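# Turn the left-side top leaf of a card booklet

## Task

Take the booklet's uppermost leaf on the left arm's half of the fold and swing it across the fold like turning a page, so it ends up lying flat on top of the opposite half. The card held in the leaf below must stay inside its pocket, and the booklet must end open and lying flat.

## Robot and tools

Robot: two arms. left_arm carries a left hand, right_arm a right hand; the left hand mirrors the right one. Measured base positions (scene frame): left_arm (+0.046, +0.230, +0.027) m, right_arm (+0.024, -0.340, +0.036) m, both nearly unrotated about z. A two-camera stand sits behind the arms.

Scene frame: origin at table-top height, halfway between the arms' nominal bases. +z is up, +x points out over the table, and left_arm is on the +y side. Image left/right does not match arm names. Reported hand positions and orientations may be off by a few cm, more at long reach.

execute_actions(actions, cameras). actions is a list of actions run one after another. Each action is a table of up to 15 rows, one row per 1/30 s control step; if fewer rows are given, the last row is held until 15 steps pass. Every row is one flat list of 48 numbers, each in [-1, 1], covering both arms even if only one moves:
1-6 left_arm dx, dy, dz, rx, ry, rz; 7-22 left hand's 16 hinge goals; 23 left current_limit; 24 left speed; 25-30 right_arm dx, dy, dz, rx, ry, rz; 31-46 right hand's 16 hinge goals; 47 right current_limit; 48 right speed.
Pose numbers are offsets, not poses: each is measured from that arm's Hand target at the moment the action began, along scene-frame axes, with rotation applied about the Hand target's position. All rows of one action refer to that same starting target, not to the row before. The next action starts from the updated target, so sending the same offset again moves further. Scale: 1.0 equals 0.6 m for dx, dy, dz and 180 degrees for rotation; rx, ry, rz form a single rotation vector. A translation longer than 1.0 is scaled down along its direction. All zeros re-requests the current target.

Hand numbers are absolute goals, not offsets; each maps linearly between its hinge's two stops. Order per hand: index_mcp, index_abd, index_pip, index_dip, middle_mcp, middle_abd, middle_pip, middle_dip, ring_mcp, ring_abd, ring_pip, ring_dip, thumb_cmc, thumb_axl, thumb_mcp, thumb_ipl. Straight values: _mcp -0.75, _abd 0.00, _pip -0.58, _dip -0.70, thumb_cmc -0.71, thumb_axl -0.68, thumb_mcp -0.23, thumb_ipl -0.17. Toward +1 the finger hinges curl toward the palm and _abd swings away from the thumb; thumb_cmc brings the thumb round in front of the palm. A 0 is a real goal: to leave a hand unchanged, resend its hand_goal, hand_current_limit and hand_speed. current_limit maps -1..+1 to 0..550 mA (floor 11 mA) and also limits hinge speed; speed sets goal rate as (speed+1)/2 of 8.5 rad/s. Initial values: +0.4 and -0.6; last written values persist.

cameras: list of names, ["all"], or []. If omitted, images come only when actions is empty. Unknown names invalidate the call. Cameras: cam_head_left, cam_head_right, cam_high, cam_low, cam_left_wrist, cam_right_wrist, each 896x504.

zoom_image(camera, region): region [x0, y0, x1, y1] in pixels, top-left origin, at most 504 by 504, only on a camera from the most recent images.

finished_scene(scene): scene may be 1 or omitted; ends the scene permanently. A reply without any tool call also ends it.

Hand geometry (right hand, hand-point axes): +z runs along straight fingers toward tips, +x across the palm away from the thumb (toward the thumb on the left hand), +y out of the palm face, which lies at y = -0.062. Knuckles at z = -0.017; straight fingertips about 0.139 m beyond. Index sits 0.023 m thumb-side of the hand point, middle and ring 0.023 and 0.068 m the other way. Fingertips are rubber-capped. A rigid mast near the wrist (x +0.05 to +0.10, z -0.16 to -0.11, up to y +0.06) can collide with things.

Motion behaviour: commanded orientation is clipped to within 40 degrees of the measured one each step. The arm often stops short of its target, and the right elbow sags, so command extra height or resend the shortfall as an offset. Tiny moves may not start. To stop pressing on something, set the target back past the hand point. With the wrist close to the waist axis, small moves can swing the whole arm.

Results: end_effector_position (m) and end_effector_quat_wxyz in the scene frame; Hand target (base for the next offsets); joint velocities (may read within noise); joint torques, positive toward larger joint angle, entries 3 and 4 wrapping at ±28 N m; end_effector_position at some steps. Per hand motor: hand_goal, hand_measured, hand_current_ma (positive pushes toward -1), hand_state (moving, goal, blocked, overload).

Grip: force grows as the goal sits further inside the object. A motor at 495 mA or more for 5 s shuts off for 10 s and lets go. Motors heat when holding loads or straining; MOTOR HOT appears at 85 °C and at 100 °C the arm drops for 30-60 s. During an arm stop, new hand commands are discarded.

Joint ranges (rad): waist ±2.880, shoulder 0 to 3.142, elbow 0 to 3.019, wrist pitch -1.693 to 1.571, wrist yaw ±1.571, wrist roll ±2.094.

Avoid: anything ending up off the table, dropping or releasing moving items, slamming or shoving fixed or heavy objects, and any contact or grip between the two hands. Loose objects may occasionally get nudged by the simulation.

Each tool is called as name(argument=value, ...) on one line, values as JSON.

## Session

execute_actions(actions=[])

Scene clock: 0.00 s.
left_arm: end_effector_position=(+0.3491, +0.0845, +0.3927) hand_goal=(-0.754, +0.000, -0.576, -0.696, -0.754, +0.000, -0.576, -0.696, -0.754, +0.000, -0.576, -0.696, -0.714, -0.678, -0.226, -0.168) hand_measured=(-0.754, +0.000, -0.576, -0.696, -0.754, +0.000, -0.576, -0.696, -0.754, +0.000, -0.576, -0.696, -0.714, -0.678, -0.226, -0.168) hand_current_ma=(+0, +0, +0, +0, +0, +0, +0, +0, +0, +0, +0, +0, +0, +0, +0, +0) hand_state=(goal, goal, goal, overload, goal, goal, goal, goal, goal, goal, goal, goal, goal, goal, goal, goal) hand_current_limit=0.40 hand_speed=-0.60 end_effector_quat_wxyz=(+0.420, +0.596, +0.618, -0.293) | right_arm: end_effector_position=(+0.8029, -0.2562, +0.4082) hand_goal=(-0.754, +0.000, -0.576, -0.696, -0.754, +0.000, -0.576, -0.696, -0.754, +0.000, -0.576, -0.696, -0.714, -0.678, -0.226, -0.168) hand_measured=(-0.754, +0.000, -0.576, -0.696, -0.754, +0.000, -0.576, -0.696, -0.754, +0.000, -0.576, -0.696, -0.714, -0.678, -0.226, -0.168) hand_current_ma=(+0, +0, +0, +0, +0, +0, +0, +0, +0, +0, +0, +0, +0, +0, +0, +0) hand_state=(goal, goal, goal, goal, goal, goal, goal, goal, goal, goal, goal, goal, goal, goal, goal, goal) hand_current_limit=0.40 hand_speed=-0.60 end_effector_quat_wxyz=(+0.279, +0.476, +0.830, +0.079)
Joint positions: left_arm=[-0.112 0.728 0.962 -1.33 1.007 -0.39] | right_arm=[0.136 1.884 2.061 -1.192 0.206 -0.458]
Joint velocities: within noise
Joint torques (N m): no reading
Heat: left arm: hottest wrist pitch 24 °C; right arm: hottest waist 27 °C.
Hand target: left_arm +0.3512, +0.0842, +0.4086; +0.431, +0.600, +0.611, -0.285 | right_arm +0.8063, -0.2558, +0.4245; +0.291, +0.475, +0.826, +0.088

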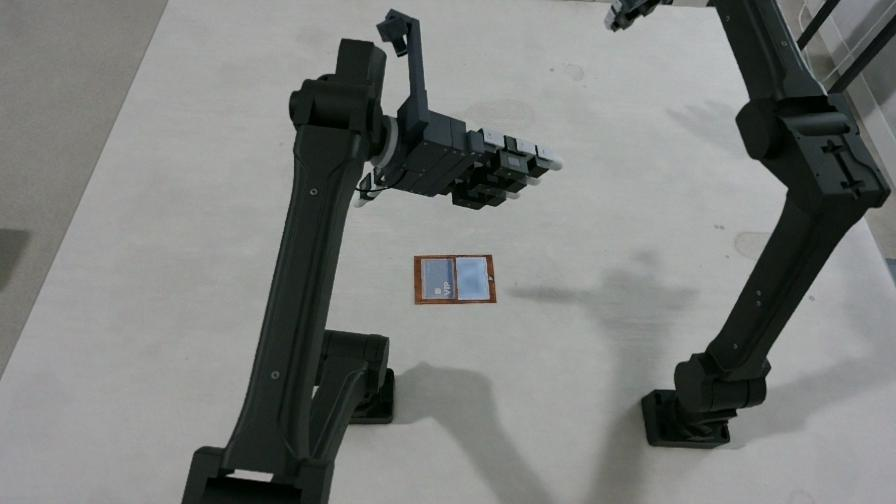

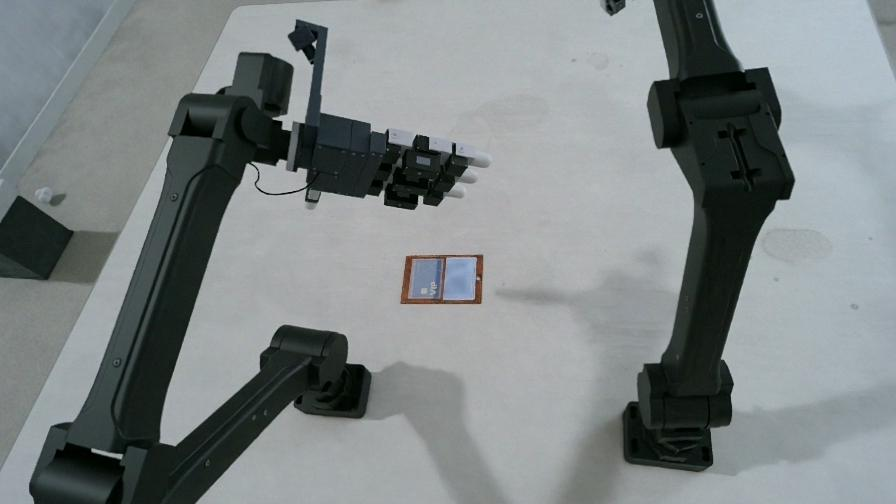

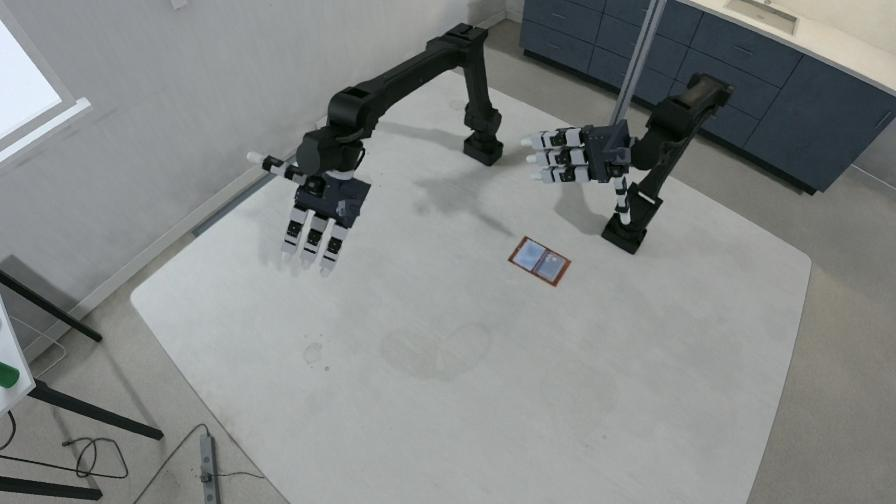

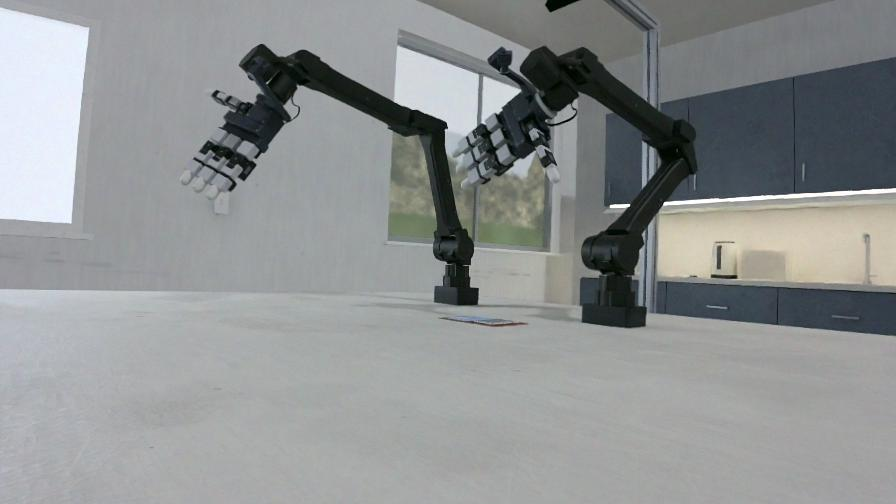

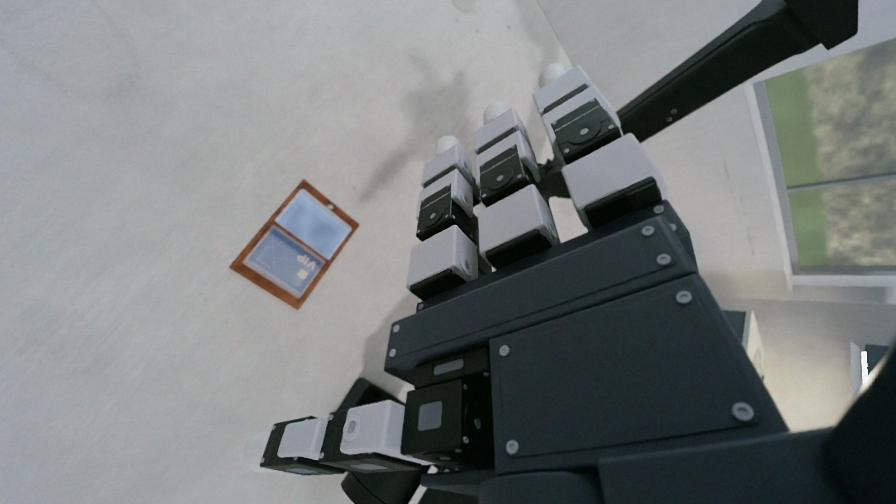

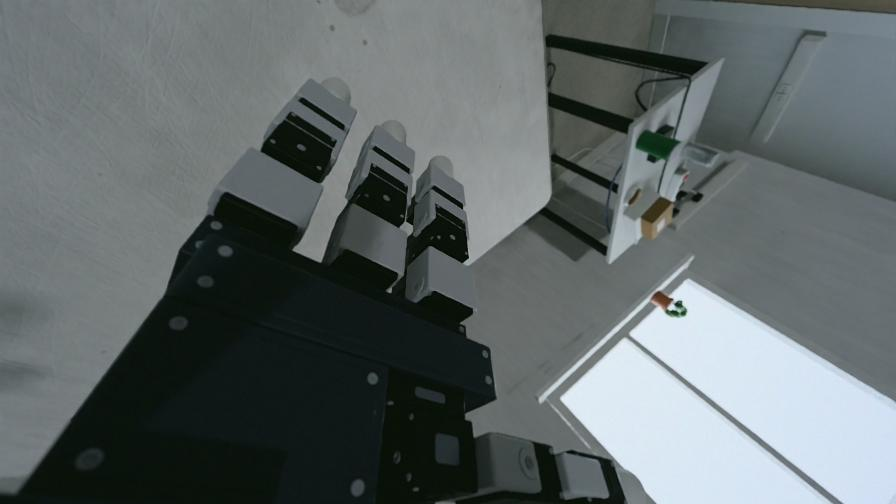

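zoom_image(camera="cam_head_left", region=[400, 240, 510, 315])

zoom_image(camera="cam_head_right", region=[390, 240, 500, 315])

zoom_image(camera="cam_left_wrist", region=[210, 160, 380, 320])

zoom_image(camera="cam_low", region=[420, 300, 540, 340])

Scaled by 4.582 from the camera's 896x504 image, which has a finer 1280x720 frame.

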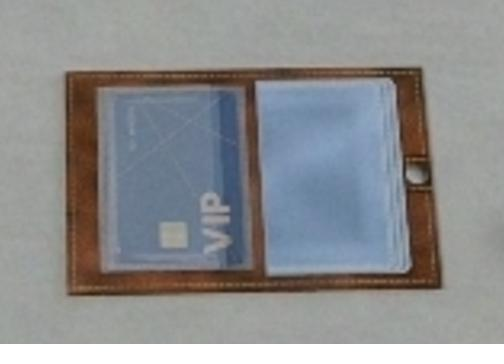

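Scaled by 4.582 from the camera's 896x504 image, which has a finer 1280x720 frame.

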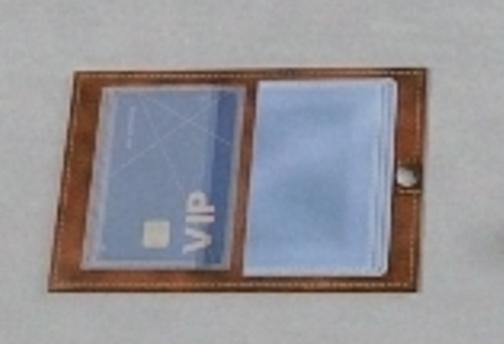

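Scaled by 2.965 from the camera's 896x504 image, which has a finer 1280x720 frame.

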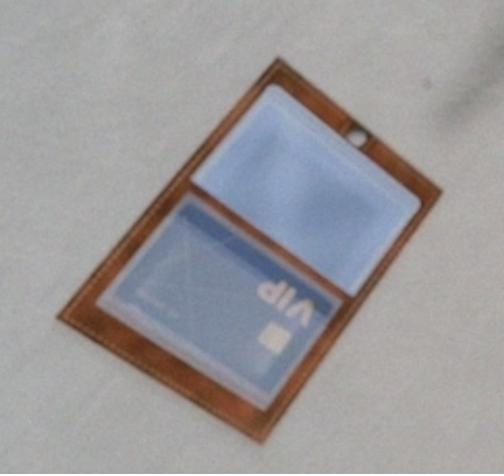

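Scaled by 4.200 from the camera's 896x504 image, which has a finer 1280x720 frame.

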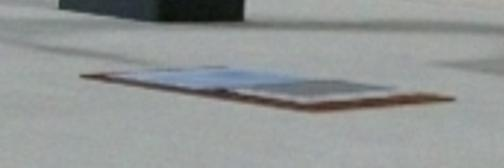

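execute_actions(actions=[[[-0.012,-0.01,-0.03,0.0785,-0.055,-0.1155,-0.754,0,-0.576,-0.696,-0.754,0,-0.576,-0.696,-0.754,0,-0.576,-0.696,-0.714,-0.678,-0.226,-0.168,0.4,-0.6,0,0,0,0,0,0,-0.754,0,-0.576,-0.696,-0.754,0,-0.576,-0.696,-0.754,0,-0.576,-0.696,-0.714,-0.678,-0.226,-0.168,0.4,-0.6]],[[-0.012,-0.01,-0.03,0.0785,-0.055,-0.1155,-0.754,0,-0.576,-0.696,-0.754,0,-0.576,-0.696,-0.754,0,-0.576,-0.696,-0.714,-0.678,-0.226,-0.168,0.4,-0.6,0,0,0,0,0,0,-0.754,0,-0.576,-0.696,-0.754,0,-0.576,-0.696,-0.754,0,-0.576,-0.696,-0.714,-0.678,-0.226,-0.168,0.4,-0.6]]], cameras=["cam_left_wrist","cam_head_left"])

Scene clock: 84.30 s.
left_arm: end_effector_position=(+0.3296, +0.0723, +0.3512) hand_goal=(-0.754, +0.000, -0.576, -0.696, -0.754, +0.000, -0.576, -0.696, -0.754, +0.000, -0.576, -0.696, -0.714, -0.678, -0.226, -0.168) hand_measured=(-0.754, -0.002, -0.576, -0.696, -0.754, -0.002, -0.576, -0.696, -0.754, -0.002, -0.576, -0.696, -0.714, -0.678, -0.224, -0.168) hand_current_ma=(+0, -5, -3, +0, +0, -4, -3, +0, +0, -4, -3, +0, -2, +3, +10, +1) hand_state=(goal, goal, goal, overload, goal, goal, goal, goal, goal, goal, goal, goal, goal, goal, goal, goal) hand_current_limit=0.40 hand_speed=-0.60 end_effector_quat_wxyz=(+0.264, +0.886, +0.361, -0.122) | right_arm: end_effector_position=(+0.8029, -0.2562, +0.4082) hand_goal=(-0.754, +0.000, -0.576, -0.696, -0.754, +0.000, -0.576, -0.696, -0.754, +0.000, -0.576, -0.696, -0.714, -0.678, -0.226, -0.168) hand_measured=(-0.754, +0.000, -0.576, -0.696, -0.754, +0.000, -0.576, -0.696, -0.754, +0.000, -0.576, -0.696, -0.714, -0.678, -0.224, -0.168) hand_current_ma=(+0, +0, +0, +0, +0, +0, +0, +0, +0, +0, +0, +0, +0, +0, +0, +0) hand_state=(goal, goal, goal, goal, goal, goal, goal, goal, goal, goal, goal, goal, goal, goal, goal, goal) hand_current_limit=0.40 hand_speed=-0.60 end_effector_quat_wxyz=(+0.279, +0.476, +0.830, +0.079)
Joint positions: left_arm=[-0.133 0.879 1.021 -1.672 0.588 0.677] | right_arm=[0.136 1.884 2.061 -1.192 0.206 -0.458]
Joint torques (N m): left_arm=[1.2 -2.73 12.25 -0.25 0.68 0.19] | right_arm=[0.26 -20.19 12.31 1.96 0.28 0]
Heat: left arm: hottest elbow 26 °C; right arm: hottest shoulder 30 °C.
Hand target: left_arm +0.3368, +0.0722, +0.3727; +0.244, +0.898, +0.330, -0.159 | right_arm +0.8063, -0.2558, +0.4245; +0.291, +0.475, +0.826, +0.088
Off the commanded pose: left_arm 0.023 m, 6 deg | right_arm 0.017 m, 2 deg.
joint sent to its limit (left arm) — joint 4 (wrist pitch), lower limit. The joint targets are off in orientation, not in position.
Step readings (end_effector_position of left_arm | right_arm):
0: (+0.3491, +0.0845, +0.3927) | (+0.8029, -0.2562, +0.4082)
1: (+0.3493, +0.0848, +0.3925) | (+0.8029, -0.2562, +0.4082)
2: (+0.3498, +0.0865, +0.3909) | (+0.8029, -0.2562, +0.4082)
4: (+0.3477, +0.0893, +0.3846) | (+0.8029, -0.2562, +0.4082)
8: (+0.3391, +0.0861, +0.3737) | (+0.8029, -0.2562, +0.4082)
15: (+0.3370, +0.0809, +0.3593) | (+0.8029, -0.2562, +0.4082)
16: (+0.3378, +0.0815, +0.3589) | (+0.8029, -0.2562, +0.4082)
17: (+0.3386, +0.0841, +0.3564) | (+0.8029, -0.2562, +0.4082)
19: (+0.3381, +0.0886, +0.3495) | (+0.8029, -0.2562, +0.4082)
23: (+0.3322, +0.0843, +0.3437) | (+0.8029, -0.2562, +0.4082)
30: (+0.3309, +0.0767, +0.3489) | (+0.8029, -0.2562, +0.4082)
Images, in order (width x height): cam_head_left 896x504, cam_left_wrist 896x504.

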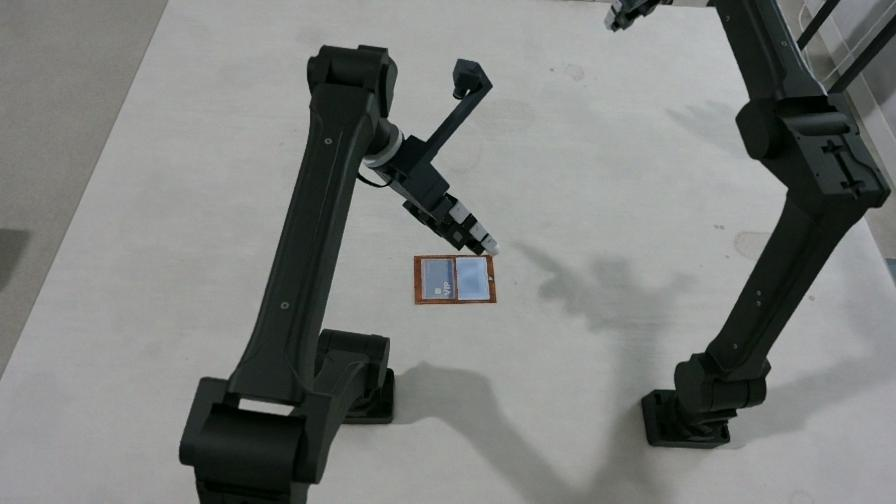

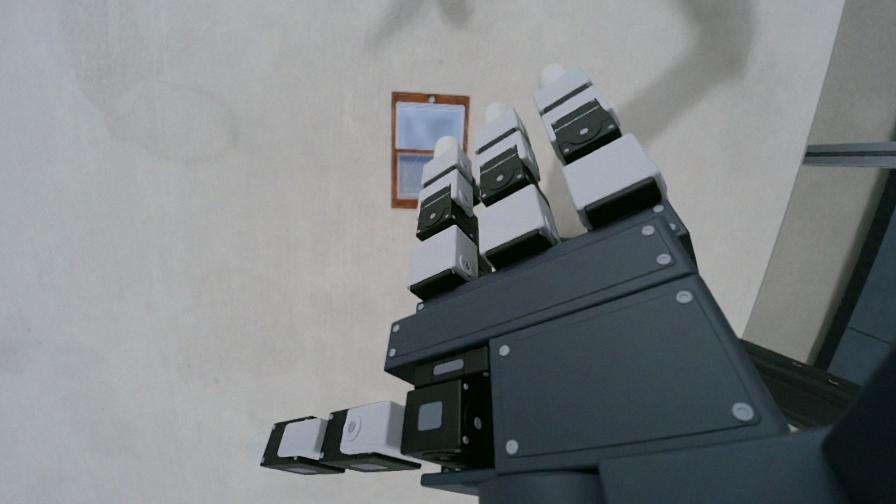

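execute_actions(actions=[[[-0.01,-0.01,-0.1,0.04,-0.03,-0.06,-0.754,0,-0.576,-0.696,-0.754,0,-0.576,-0.696,-0.754,0,-0.576,-0.696,-0.714,-0.678,-0.226,-0.168,0.4,-0.6,0,0,0,0,0,0,-0.754,0,-0.576,-0.696,-0.754,0,-0.576,-0.696,-0.754,0,-0.576,-0.696,-0.714,-0.678,-0.226,-0.168,0.4,-0.6]],[[-0.01,-0.01,-0.1,0.0785,-0.055,-0.1155,-0.754,0,-0.576,-0.696,-0.754,0,-0.576,-0.696,-0.754,0,-0.576,-0.696,-0.714,-0.678,-0.226,-0.168,0.4,-0.6,0,0,0,0,0,0,-0.754,0,-0.576,-0.696,-0.754,0,-0.576,-0.696,-0.754,0,-0.576,-0.696,-0.714,-0.678,-0.226,-0.168,0.4,-0.6]]], cameras=["cam_left_wrist","cam_head_left"])

Scene clock: 97.33 s.
left_arm: end_effector_position=(+0.3215, +0.0632, +0.2505) hand_goal=(-0.754, +0.000, -0.576, -0.696, -0.754, +0.000, -0.576, -0.696, -0.754, +0.000, -0.576, -0.696, -0.714, -0.678, -0.226, -0.168) hand_measured=(-0.754, -0.002, -0.576, -0.696, -0.754, -0.002, -0.576, -0.696, -0.754, -0.002, -0.576, -0.696, -0.716, -0.678, -0.224, -0.168) hand_current_ma=(-2, -5, -3, +0, -1, -4, -3, +0, +0, -4, -3, +0, -5, +3, +14, +1) hand_state=(goal, goal, goal, overload, goal, goal, goal, goal, goal, goal, goal, goal, goal, goal, goal, goal) hand_current_limit=0.40 hand_speed=-0.60 end_effector_quat_wxyz=(+0.063, +0.994, +0.074, -0.046) | right_arm: end_effector_position=(+0.8029, -0.2562, +0.4082) hand_goal=(-0.754, +0.000, -0.576, -0.696, -0.754, +0.000, -0.576, -0.696, -0.754, +0.000, -0.576, -0.696, -0.714, -0.678, -0.226, -0.168) hand_measured=(-0.754, +0.000, -0.576, -0.696, -0.754, +0.000, -0.576, -0.696, -0.754, +0.000, -0.576, -0.696, -0.714, -0.678, -0.224, -0.168) hand_current_ma=(+0, +0, +0, +0, +0, +0, +0, +0, +0, +0, +0, +0, +0, +0, +0, +0) hand_state=(goal, goal, goal, goal, goal, goal, goal, goal, goal, goal, goal, goal, goal, goal, goal, goal) hand_current_limit=0.40 hand_speed=-0.60 end_effector_quat_wxyz=(+0.279, +0.476, +0.830, +0.079)
Joint positions: left_arm=[-0.268 1.031 0.954 -1.543 0.149 1.182] | right_arm=[0.136 1.884 2.061 -1.192 0.206 -0.458]
Joint torques (N m): left_arm=[0.44 -5.07 8.49 0.5 0.23 0.1] | right_arm=[0.32 -20.19 12.31 1.96 0.28 0]
Heat: left arm: hottest elbow 26 °C; right arm: hottest shoulder 31 °C.
Hand target: left_arm +0.3248, +0.0602, +0.2527; +0.065, +0.995, +0.064, -0.038 | right_arm +0.8063, -0.2558, +0.4245; +0.291, +0.475, +0.826, +0.088
Off the commanded pose: left_arm 0.005 m, 1 deg | right_arm 0.017 m, 2 deg.
Step readings (end_effector_position of left_arm | right_arm):
0: (+0.3295, +0.0723, +0.3512) | (+0.8029, -0.2562, +0.4082)
1: (+0.3295, +0.0727, +0.3507) | (+0.8029, -0.2562, +0.4082)
2: (+0.3295, +0.0744, +0.3478) | (+0.8029, -0.2562, +0.4082)
4: (+0.3303, +0.0776, +0.3383) | (+0.8029, -0.2562, +0.4082)
8: (+0.3344, +0.0754, +0.3199) | (+0.8029, -0.2562, +0.4082)
15: (+0.3341, +0.0703, +0.3088) | (+0.8029, -0.2562, +0.4082)
16: (+0.3335, +0.0708, +0.3078) | (+0.8029, -0.2562, +0.4082)
17: (+0.3323, +0.0739, +0.3026) | (+0.8029, -0.2562, +0.4082)
19: (+0.3298, +0.0791, +0.2855) | (+0.8029, -0.2562, +0.4082)
23: (+0.3232, +0.0721, +0.2585) | (+0.8029, -0.2562, +0.4082)
30: (+0.3226, +0.0643, +0.2501) | (+0.8029, -0.2562, +0.4082)
Images, in order (width x height): cam_head_left 896x504, cam_left_wrist 896x504.

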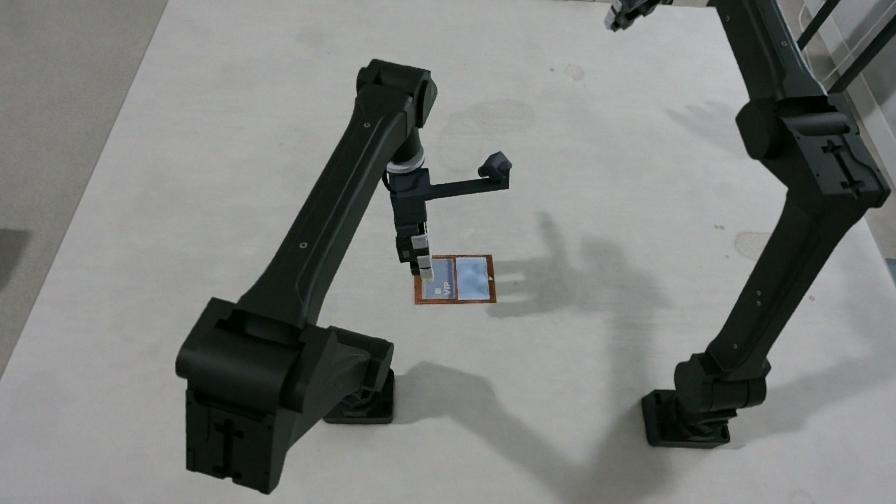

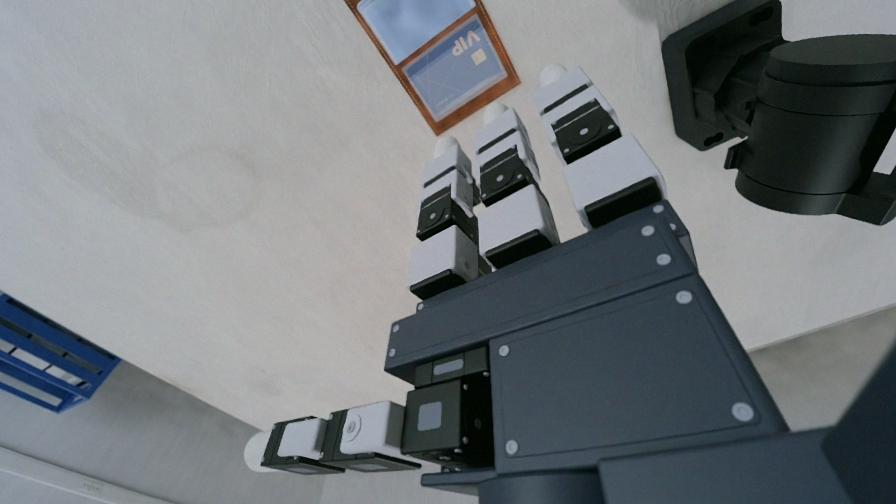

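zoom_image(camera="cam_left_wrist", region=[340, 0, 540, 150])

Scaled by 2.520 from the camera's 896x504 image, which has a finer 1280x720 frame.

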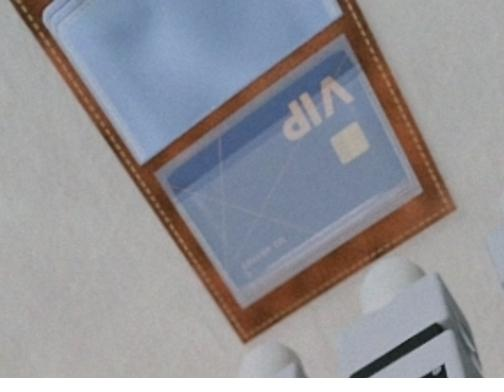

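execute_actions(actions=[[[0,0,-0.15,0,0,0,-0.754,0,-0.576,-0.696,-0.754,0,-0.576,-0.696,-0.754,0,-0.576,-0.696,-0.714,-0.678,-0.226,-0.168,0.4,-0.6,0,0,0,0,0,0,-0.754,0,-0.576,-0.696,-0.754,0,-0.576,-0.696,-0.754,0,-0.576,-0.696,-0.714,-0.678,-0.226,-0.168,0.4,-0.6]]], cameras=["cam_left_wrist","cam_head_left","cam_head_right","cam_low"])

zoom_image(camera="cam_left_wrist", region=[360, 20, 600, 200])

zoom_image(camera="cam_low", region=[400, 230, 600, 350])

Scene clock: 114.07 s.
left_arm: end_effector_position=(+0.3198, +0.0641, +0.1599) hand_goal=(-0.754, +0.000, -0.576, -0.696, -0.754, +0.000, -0.576, -0.696, -0.754, +0.000, -0.576, -0.696, -0.714, -0.678, -0.226, -0.168) hand_measured=(-0.754, -0.002, -0.576, -0.696, -0.754, -0.002, -0.576, -0.696, -0.754, -0.002, -0.576, -0.696, -0.716, -0.678, -0.222, -0.168) hand_current_ma=(-1, -5, -3, +0, -1, -4, -3, +0, +0, -4, -3, +0, -5, +3, +19, +1) hand_state=(goal, goal, goal, overload, goal, goal, goal, goal, goal, goal, goal, goal, goal, goal, goal, goal) hand_current_limit=0.40 hand_speed=-0.60 end_effector_quat_wxyz=(+0.061, +0.995, +0.071, -0.046) | right_arm: end_effector_position=(+0.8029, -0.2562, +0.4082) hand_goal=(-0.754, +0.000, -0.576, -0.696, -0.754, +0.000, -0.576, -0.696, -0.754, +0.000, -0.576, -0.696, -0.714, -0.678, -0.226, -0.168) hand_measured=(-0.754, +0.000, -0.576, -0.696, -0.754, +0.000, -0.576, -0.696, -0.754, +0.000, -0.576, -0.696, -0.714, -0.678, -0.224, -0.168) hand_current_ma=(+0, +0, +0, +0, +0, +0, +0, +0, +0, +0, +0, +0, +0, +0, +0, +0) hand_state=(goal, goal, goal, goal, goal, goal, goal, goal, goal, goal, goal, goal, goal, goal, goal, goal) hand_current_limit=0.40 hand_speed=-0.60 end_effector_quat_wxyz=(+0.279, +0.476, +0.830, +0.079)
Joint positions: left_arm=[-0.268 1.083 0.747 -1.284 0.144 1.188] | right_arm=[0.136 1.884 2.061 -1.192 0.206 -0.458]
Joint torques (N m): left_arm=[0.38 -5.13 8.32 0.39 0.41 0.08] | right_arm=[0.26 -20.13 12.33 1.98 0.28 0]
Heat: left arm: hottest elbow 25 °C; right arm: hottest shoulder 31 °C.
Hand target: left_arm +0.3249, +0.0602, +0.1628; +0.065, +0.995, +0.064, -0.038 | right_arm +0.8063, -0.2558, +0.4245; +0.291, +0.475, +0.826, +0.088
Off the commanded pose: left_arm 0.007 m, 1 deg | right_arm 0.017 m, 2 deg.
Step readings (end_effector_position of left_arm | right_arm):
0: (+0.3215, +0.0632, +0.2505) | (+0.8029, -0.2562, +0.4082)
1: (+0.3215, +0.0632, +0.2494) | (+0.8029, -0.2562, +0.4082)
2: (+0.3230, +0.0628, +0.2455) | (+0.8029, -0.2562, +0.4082)
4: (+0.3233, +0.0631, +0.2241) | (+0.8029, -0.2562, +0.4082)
8: (+0.3099, +0.0666, +0.1751) | (+0.8029, -0.2562, +0.4082)
15: (+0.3176, +0.0646, +0.1595) | (+0.8029, -0.2562, +0.4082)
Images, in order (width x height): cam_head_left 896x504, cam_head_right 896x504, cam_low 896x504, cam_left_wrist 896x504.

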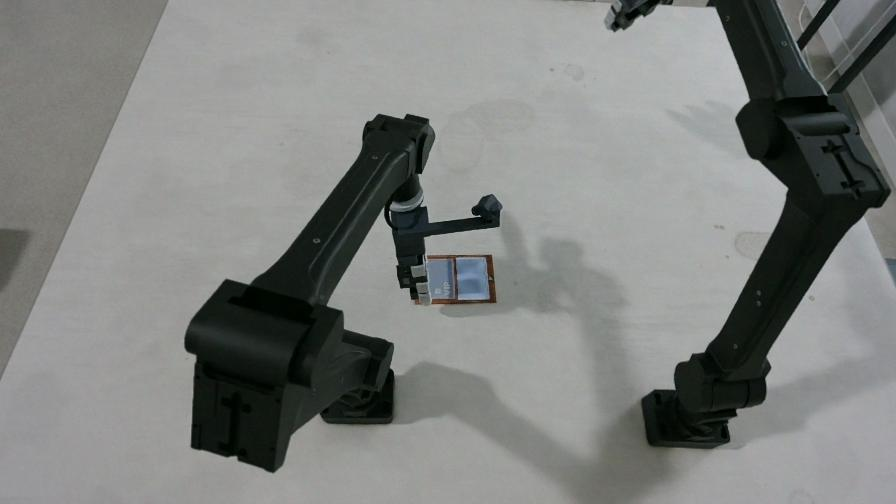

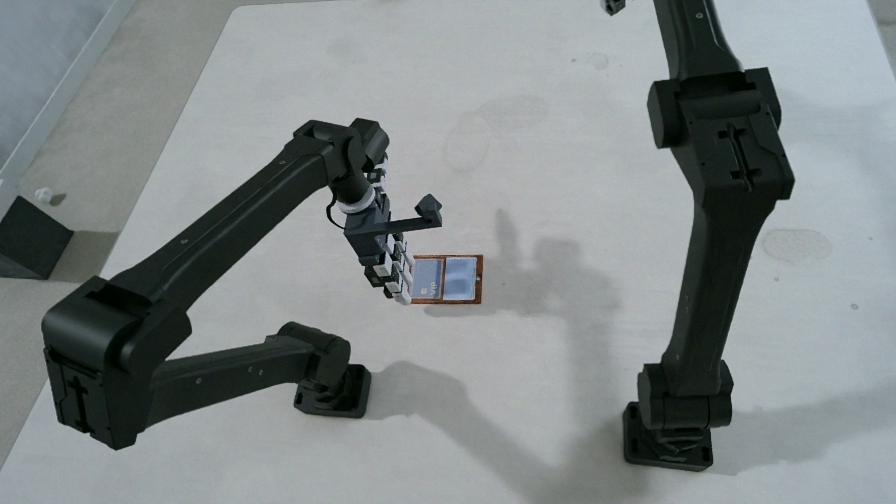

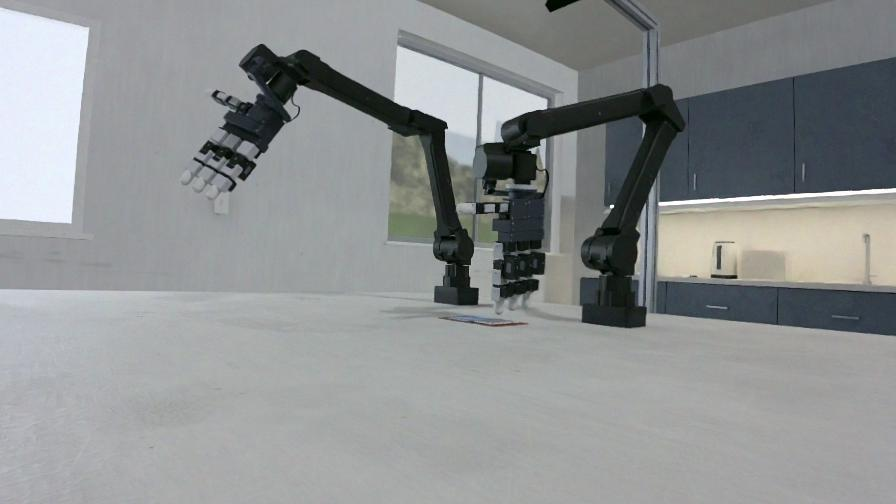

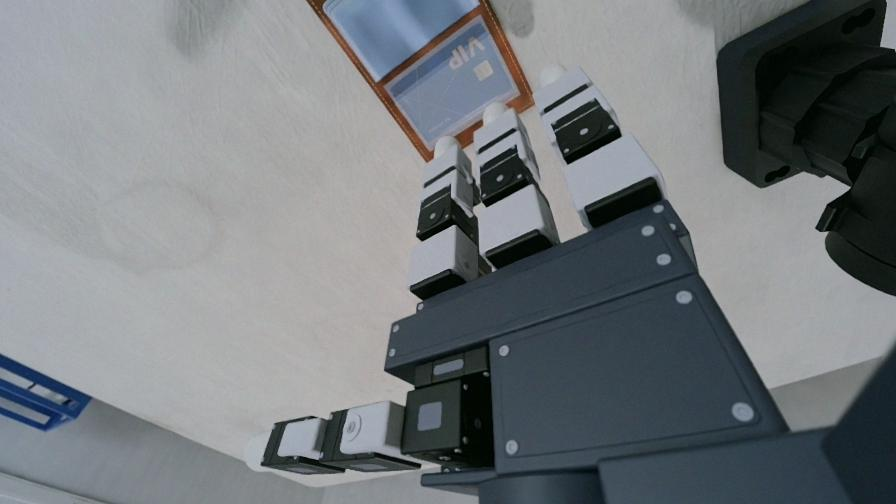

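Scaled by 2.100 from the camera's 896x504 image, which has a finer 1280x720 frame.

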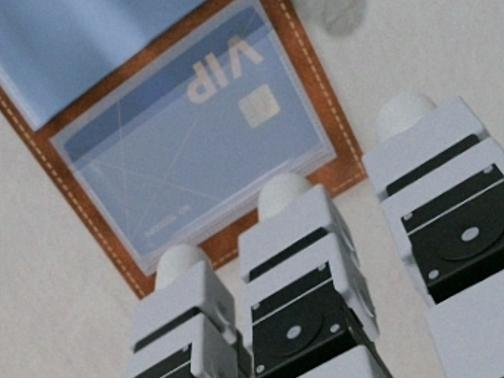

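Scaled by 2.520 from the camera's 896x504 image, which has a finer 1280x720 frame.

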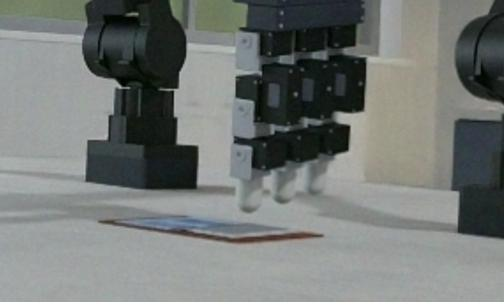

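execute_actions(actions=[[[0.088,0.012,0,0,0,0,0.068,0,-0.576,-0.696,-0.754,0,-0.576,-0.696,-0.754,0,-0.576,-0.696,-0.714,-0.678,-0.226,-0.168,0.4,-0.6,0,0,0,0,0,0,-0.754,0,-0.576,-0.696,-0.754,0,-0.576,-0.696,-0.754,0,-0.576,-0.696,-0.714,-0.678,-0.226,-0.168,0.4,-0.6]],[[0,0,-0.035,0,0,0,0.068,0,-0.576,-0.696,-0.754,0,-0.576,-0.696,-0.754,0,-0.576,-0.696,-0.714,-0.678,-0.226,-0.168,0.4,-0.6,0,0,0,0,0,0,-0.754,0,-0.576,-0.696,-0.754,0,-0.576,-0.696,-0.754,0,-0.576,-0.696,-0.714,-0.678,-0.226,-0.168,0.4,-0.6]]], cameras=["cam_left_wrist","cam_low","cam_head_left"])

zoom_image(camera="cam_left_wrist", region=[360, 20, 600, 200])

zoom_image(camera="cam_low", region=[420, 270, 560, 340])

Scene clock: 189.43 s.
left_arm: end_effector_position=(+0.3715, +0.0690, +0.1402) hand_goal=(+0.068, +0.000, -0.576, -0.696, -0.754, +0.000, -0.576, -0.696, -0.754, +0.000, -0.576, -0.696, -0.714, -0.678, -0.226, -0.168) hand_measured=(+0.050, -0.002, -0.576, -0.696, -0.754, -0.002, -0.576, -0.696, -0.754, -0.002, -0.576, -0.696, -0.716, -0.678, -0.222, -0.168) hand_current_ma=(-81, -5, -3, +0, -1, -4, -3, +0, +0, -4, -3, +0, -5, +3, +19, +1) hand_state=(goal, goal, goal, overload, goal, goal, goal, goal, goal, goal, goal, goal, goal, goal, goal, goal) hand_current_limit=0.40 hand_speed=-0.60 end_effector_quat_wxyz=(+0.062, +0.995, +0.069, -0.045) | right_arm: end_effector_position=(+0.8029, -0.2562, +0.4082) hand_goal=(-0.754, +0.000, -0.576, -0.696, -0.754, +0.000, -0.576, -0.696, -0.754, +0.000, -0.576, -0.696, -0.714, -0.678, -0.226, -0.168) hand_measured=(-0.754, +0.000, -0.576, -0.696, -0.754, +0.000, -0.576, -0.696, -0.754, +0.000, -0.576, -0.696, -0.714, -0.678, -0.224, -0.168) hand_current_ma=(+0, +0, +0, +0, +0, +0, +0, +0, +0, +0, +0, +0, +0, +0, +0, +0) hand_state=(goal, goal, goal, goal, goal, goal, goal, goal, goal, goal, goal, goal, goal, goal, goal, goal) hand_current_limit=0.40 hand_speed=-0.60 end_effector_quat_wxyz=(+0.279, +0.476, +0.830, +0.079)
Joint positions: left_arm=[-0.212 1.254 0.82 -1.192 0.143 1.248] | right_arm=[0.136 1.884 2.061 -1.192 0.206 -0.458]
Joint torques (N m): left_arm=[0.85 -7.06 8.03 0.47 0.44 0.12] | right_arm=[0.32 -20.19 12.33 1.96 0.27 -0.01]
Heat: left arm: hottest elbow 23 °C; right arm: hottest shoulder 32 °C.
Hand target: left_arm +0.3776, +0.0674, +0.1417; +0.065, +0.995, +0.064, -0.038 | right_arm +0.8063, -0.2558, +0.4245; +0.291, +0.475, +0.826, +0.088
Off the commanded pose: left_arm 0.006 m, 1 deg | right_arm 0.017 m, 2 deg.
Step readings (end_effector_position of left_arm | right_arm):
0: (+0.3198, +0.0641, +0.1599) | (+0.8029, -0.2562, +0.4082)
1: (+0.3198, +0.0640, +0.1597) | (+0.8029, -0.2562, +0.4082)
2: (+0.3205, +0.0645, +0.1587) | (+0.8029, -0.2562, +0.4082)
4: (+0.3266, +0.0667, +0.1549) | (+0.8029, -0.2562, +0.4082)
8: (+0.3486, +0.0722, +0.1461) | (+0.8029, -0.2562, +0.4082)
15: (+0.3578, +0.0718, +0.1454) | (+0.8029, -0.2562, +0.4082)
16: (+0.3581, +0.0717, +0.1456) | (+0.8029, -0.2562, +0.4082)
17: (+0.3590, +0.0715, +0.1457) | (+0.8029, -0.2562, +0.4082)
19: (+0.3631, +0.0707, +0.1454) | (+0.8029, -0.2562, +0.4082)
23: (+0.3693, +0.0694, +0.1425) | (+0.8029, -0.2562, +0.4082)
30: (+0.3714, +0.0690, +0.1401) | (+0.8029, -0.2562, +0.4082)
Images, in order (width x height): cam_head_left 896x504, cam_low 896x504, cam_left_wrist 896x504.

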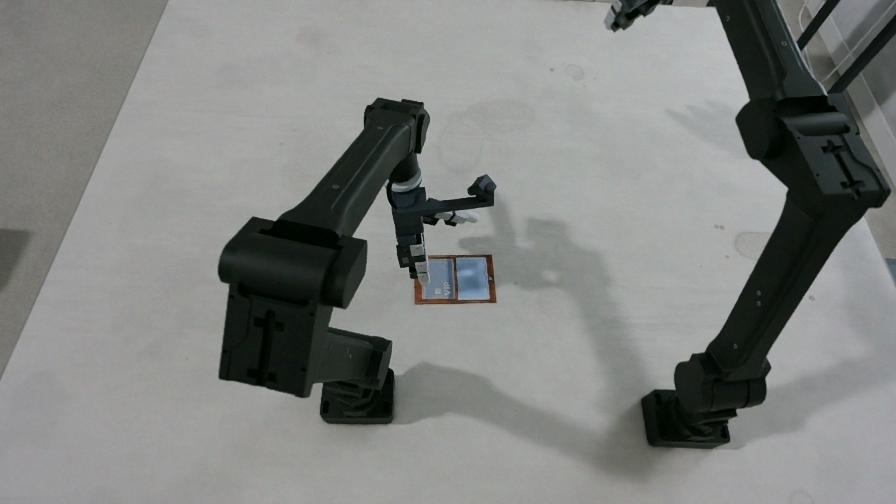

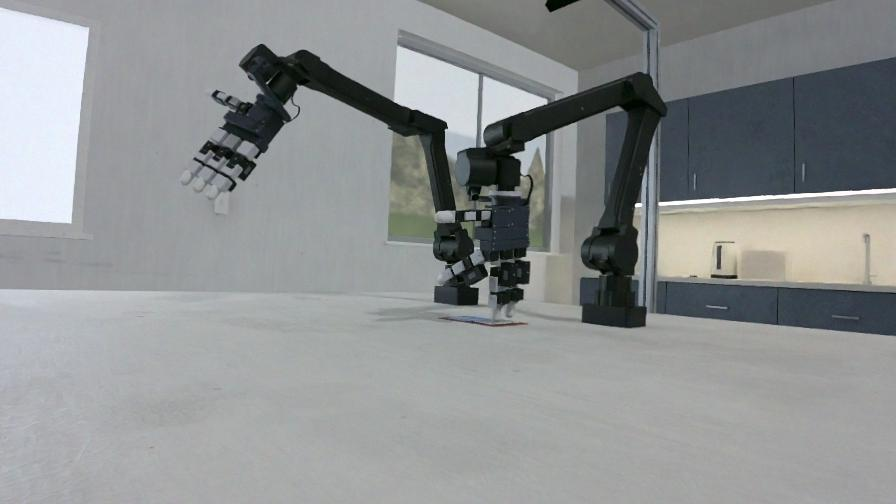

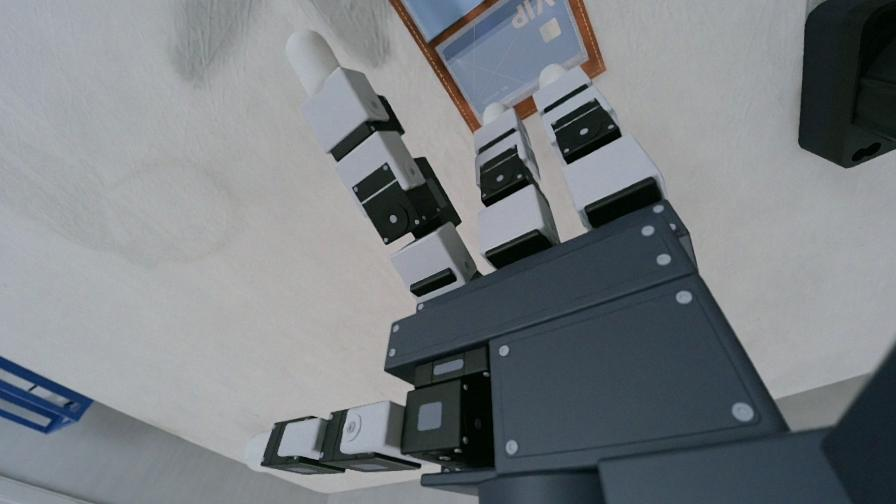

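Scaled by 2.100 from the camera's 896x504 image, which has a finer 1280x720 frame.

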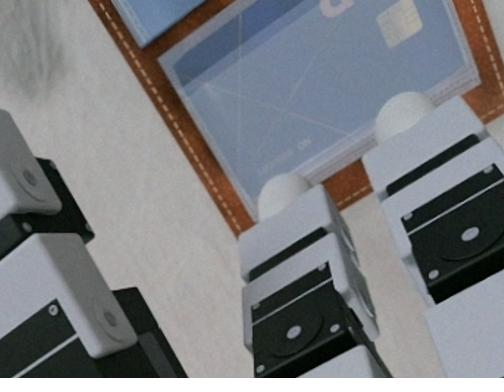

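Scaled by 3.600 from the camera's 896x504 image, which has a finer 1280x720 frame.

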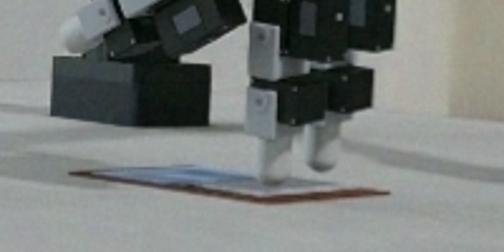

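execute_actions(actions=[[[-0.02,-0.008,-0.012,0,0,0,0.068,0,-0.576,-0.696,-0.754,0,-0.576,-0.696,-0.754,0,-0.576,-0.696,-0.714,-0.678,-0.226,-0.168,0.4,-0.6,0,0,0,0,0,0,-0.754,0,-0.576,-0.696,-0.754,0,-0.576,-0.696,-0.754,0,-0.576,-0.696,-0.714,-0.678,-0.226,-0.168,0.4,-0.6]],[[0,0,-0.01,0,0,0,0.068,0,-0.576,-0.696,-0.754,0,-0.576,-0.696,-0.754,0,-0.576,-0.696,-0.714,-0.678,-0.226,-0.168,0.4,-0.6,0,0,0,0,0,0,-0.754,0,-0.576,-0.696,-0.754,0,-0.576,-0.696,-0.754,0,-0.576,-0.696,-0.714,-0.678,-0.226,-0.168,0.4,-0.6]]], cameras=["cam_left_wrist","cam_low"])

zoom_image(camera="cam_left_wrist", region=[400, 20, 600, 160])

zoom_image(camera="cam_low", region=[420, 270, 560, 340])

Scene clock: 198.60 s.
left_arm: end_effector_position=(+0.3681, +0.0659, +0.1360) hand_goal=(+0.068, +0.000, -0.576, -0.696, -0.754, +0.000, -0.576, -0.696, -0.754, +0.000, -0.576, -0.696, -0.714, -0.678, -0.226, -0.168) hand_measured=(+0.052, -0.002, -0.576, -0.696, -0.764, +0.014, -0.580, -0.696, -0.754, -0.002, -0.576, -0.696, -0.716, -0.678, -0.222, -0.168) hand_current_ma=(-79, -5, -3, +0, -44, +50, -20, -2, +0, -4, -3, +0, -5, +3, +20, +1) hand_state=(goal, goal, goal, overload, goal, goal, goal, goal, goal, goal, goal, goal, goal, goal, goal, goal) hand_current_limit=0.40 hand_speed=-0.60 end_effector_quat_wxyz=(+0.064, +0.995, +0.063, -0.037) | right_arm: end_effector_position=(+0.8029, -0.2562, +0.4082) hand_goal=(-0.754, +0.000, -0.576, -0.696, -0.754, +0.000, -0.576, -0.696, -0.754, +0.000, -0.576, -0.696, -0.714, -0.678, -0.226, -0.168) hand_measured=(-0.754, +0.000, -0.576, -0.696, -0.754, +0.000, -0.576, -0.696, -0.754, +0.000, -0.576, -0.696, -0.714, -0.678, -0.224, -0.168) hand_current_ma=(+0, +0, +0, +0, +0, +0, +0, +0, +0, +0, +0, +0, +0, +0, +0, +0) hand_state=(goal, goal, goal, goal, goal, goal, goal, goal, goal, goal, goal, goal, goal, goal, goal, goal) hand_current_limit=0.40 hand_speed=-0.60 end_effector_quat_wxyz=(+0.279, +0.476, +0.830, +0.079)
Joint positions: left_arm=[-0.222 1.244 0.797 -1.163 0.143 1.248] | right_arm=[0.136 1.884 2.061 -1.192 0.206 -0.458]
Joint torques (N m): left_arm=[0.09 -7.3 5.86 0.84 0.49 -0.09] | right_arm=[0.32 -20.19 12.33 1.96 0.28 0]
Heat: left arm: hottest elbow 23 °C; right arm: hottest shoulder 32 °C.
Hand target: left_arm +0.3656, +0.0625, +0.1285; +0.065, +0.995, +0.063, -0.038 | right_arm +0.8063, -0.2558, +0.4245; +0.291, +0.475, +0.826, +0.088
Off the commanded pose: left_arm 0.009 m, 0 deg | right_arm 0.017 m, 2 deg.
Step readings (end_effector_position of left_arm | right_arm):
0: (+0.3715, +0.0690, +0.1402) | (+0.8029, -0.2562, +0.4082)
1: (+0.3715, +0.0690, +0.1402) | (+0.8029, -0.2562, +0.4082)
2: (+0.3715, +0.0688, +0.1398) | (+0.8029, -0.2562, +0.4082)
4: (+0.3706, +0.0685, +0.1375) | (+0.8029, -0.2562, +0.4082)
8: (+0.3676, +0.0668, +0.1357) | (+0.8029, -0.2562, +0.4082)
15: (+0.3672, +0.0660, +0.1360) | (+0.8029, -0.2562, +0.4082)
16: (+0.3672, +0.0660, +0.1360) | (+0.8029, -0.2562, +0.4082)
17: (+0.3672, +0.0660, +0.1358) | (+0.8029, -0.2562, +0.4082)
19: (+0.3675, +0.0660, +0.1358) | (+0.8029, -0.2562, +0.4082)
23: (+0.3679, +0.0659, +0.1360) | (+0.8029, -0.2562, +0.4082)
30: (+0.3681, +0.0659, +0.1360) | (+0.8029, -0.2562, +0.4082)
Images, in order (width x height): cam_low 896x504, cam_left_wrist 896x504.

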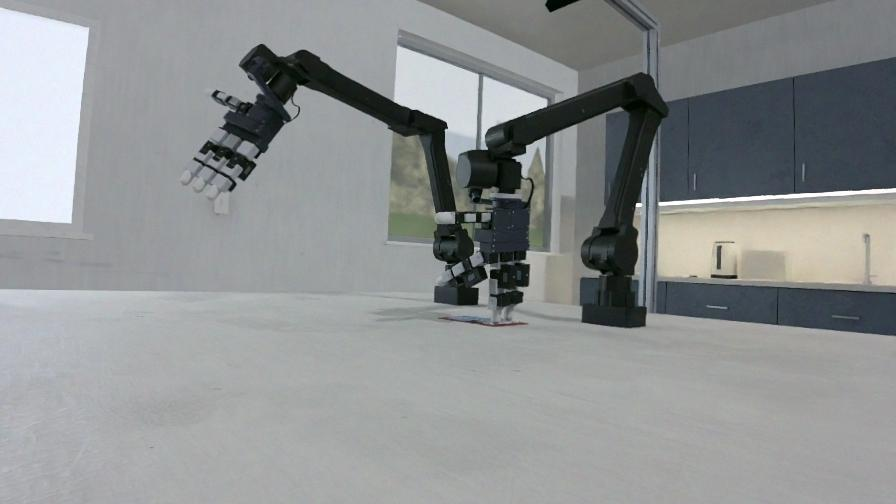

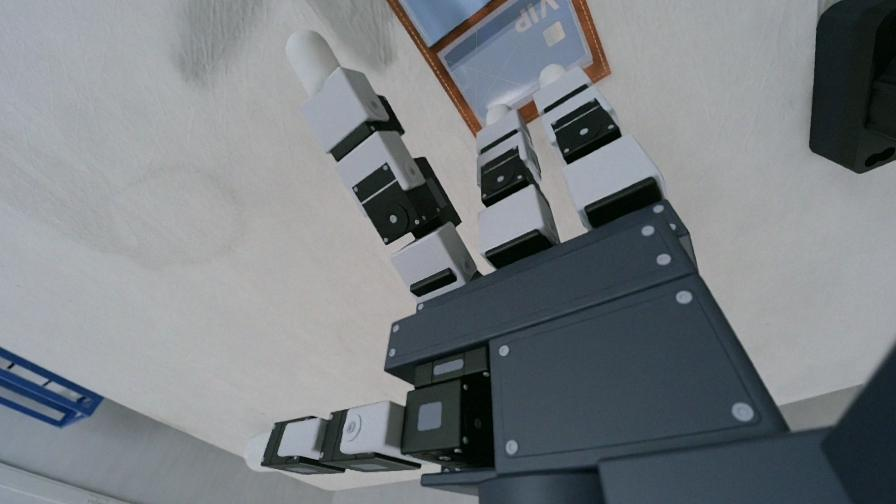

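Scaled by 2.520 from the camera's 896x504 image, which has a finer 1280x720 frame.

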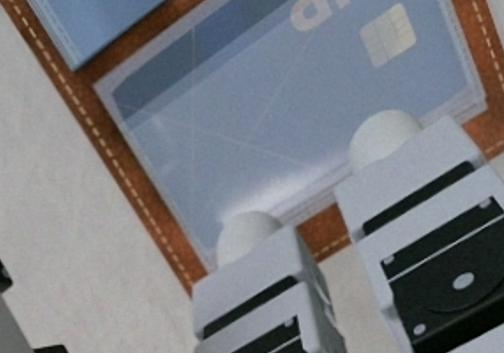

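Scaled by 3.600 from the camera's 896x504 image, which has a finer 1280x720 frame.

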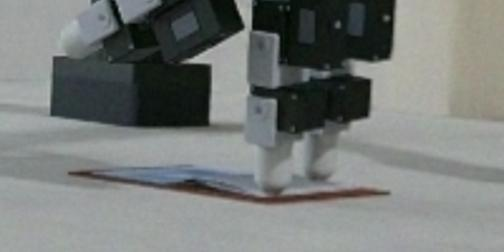

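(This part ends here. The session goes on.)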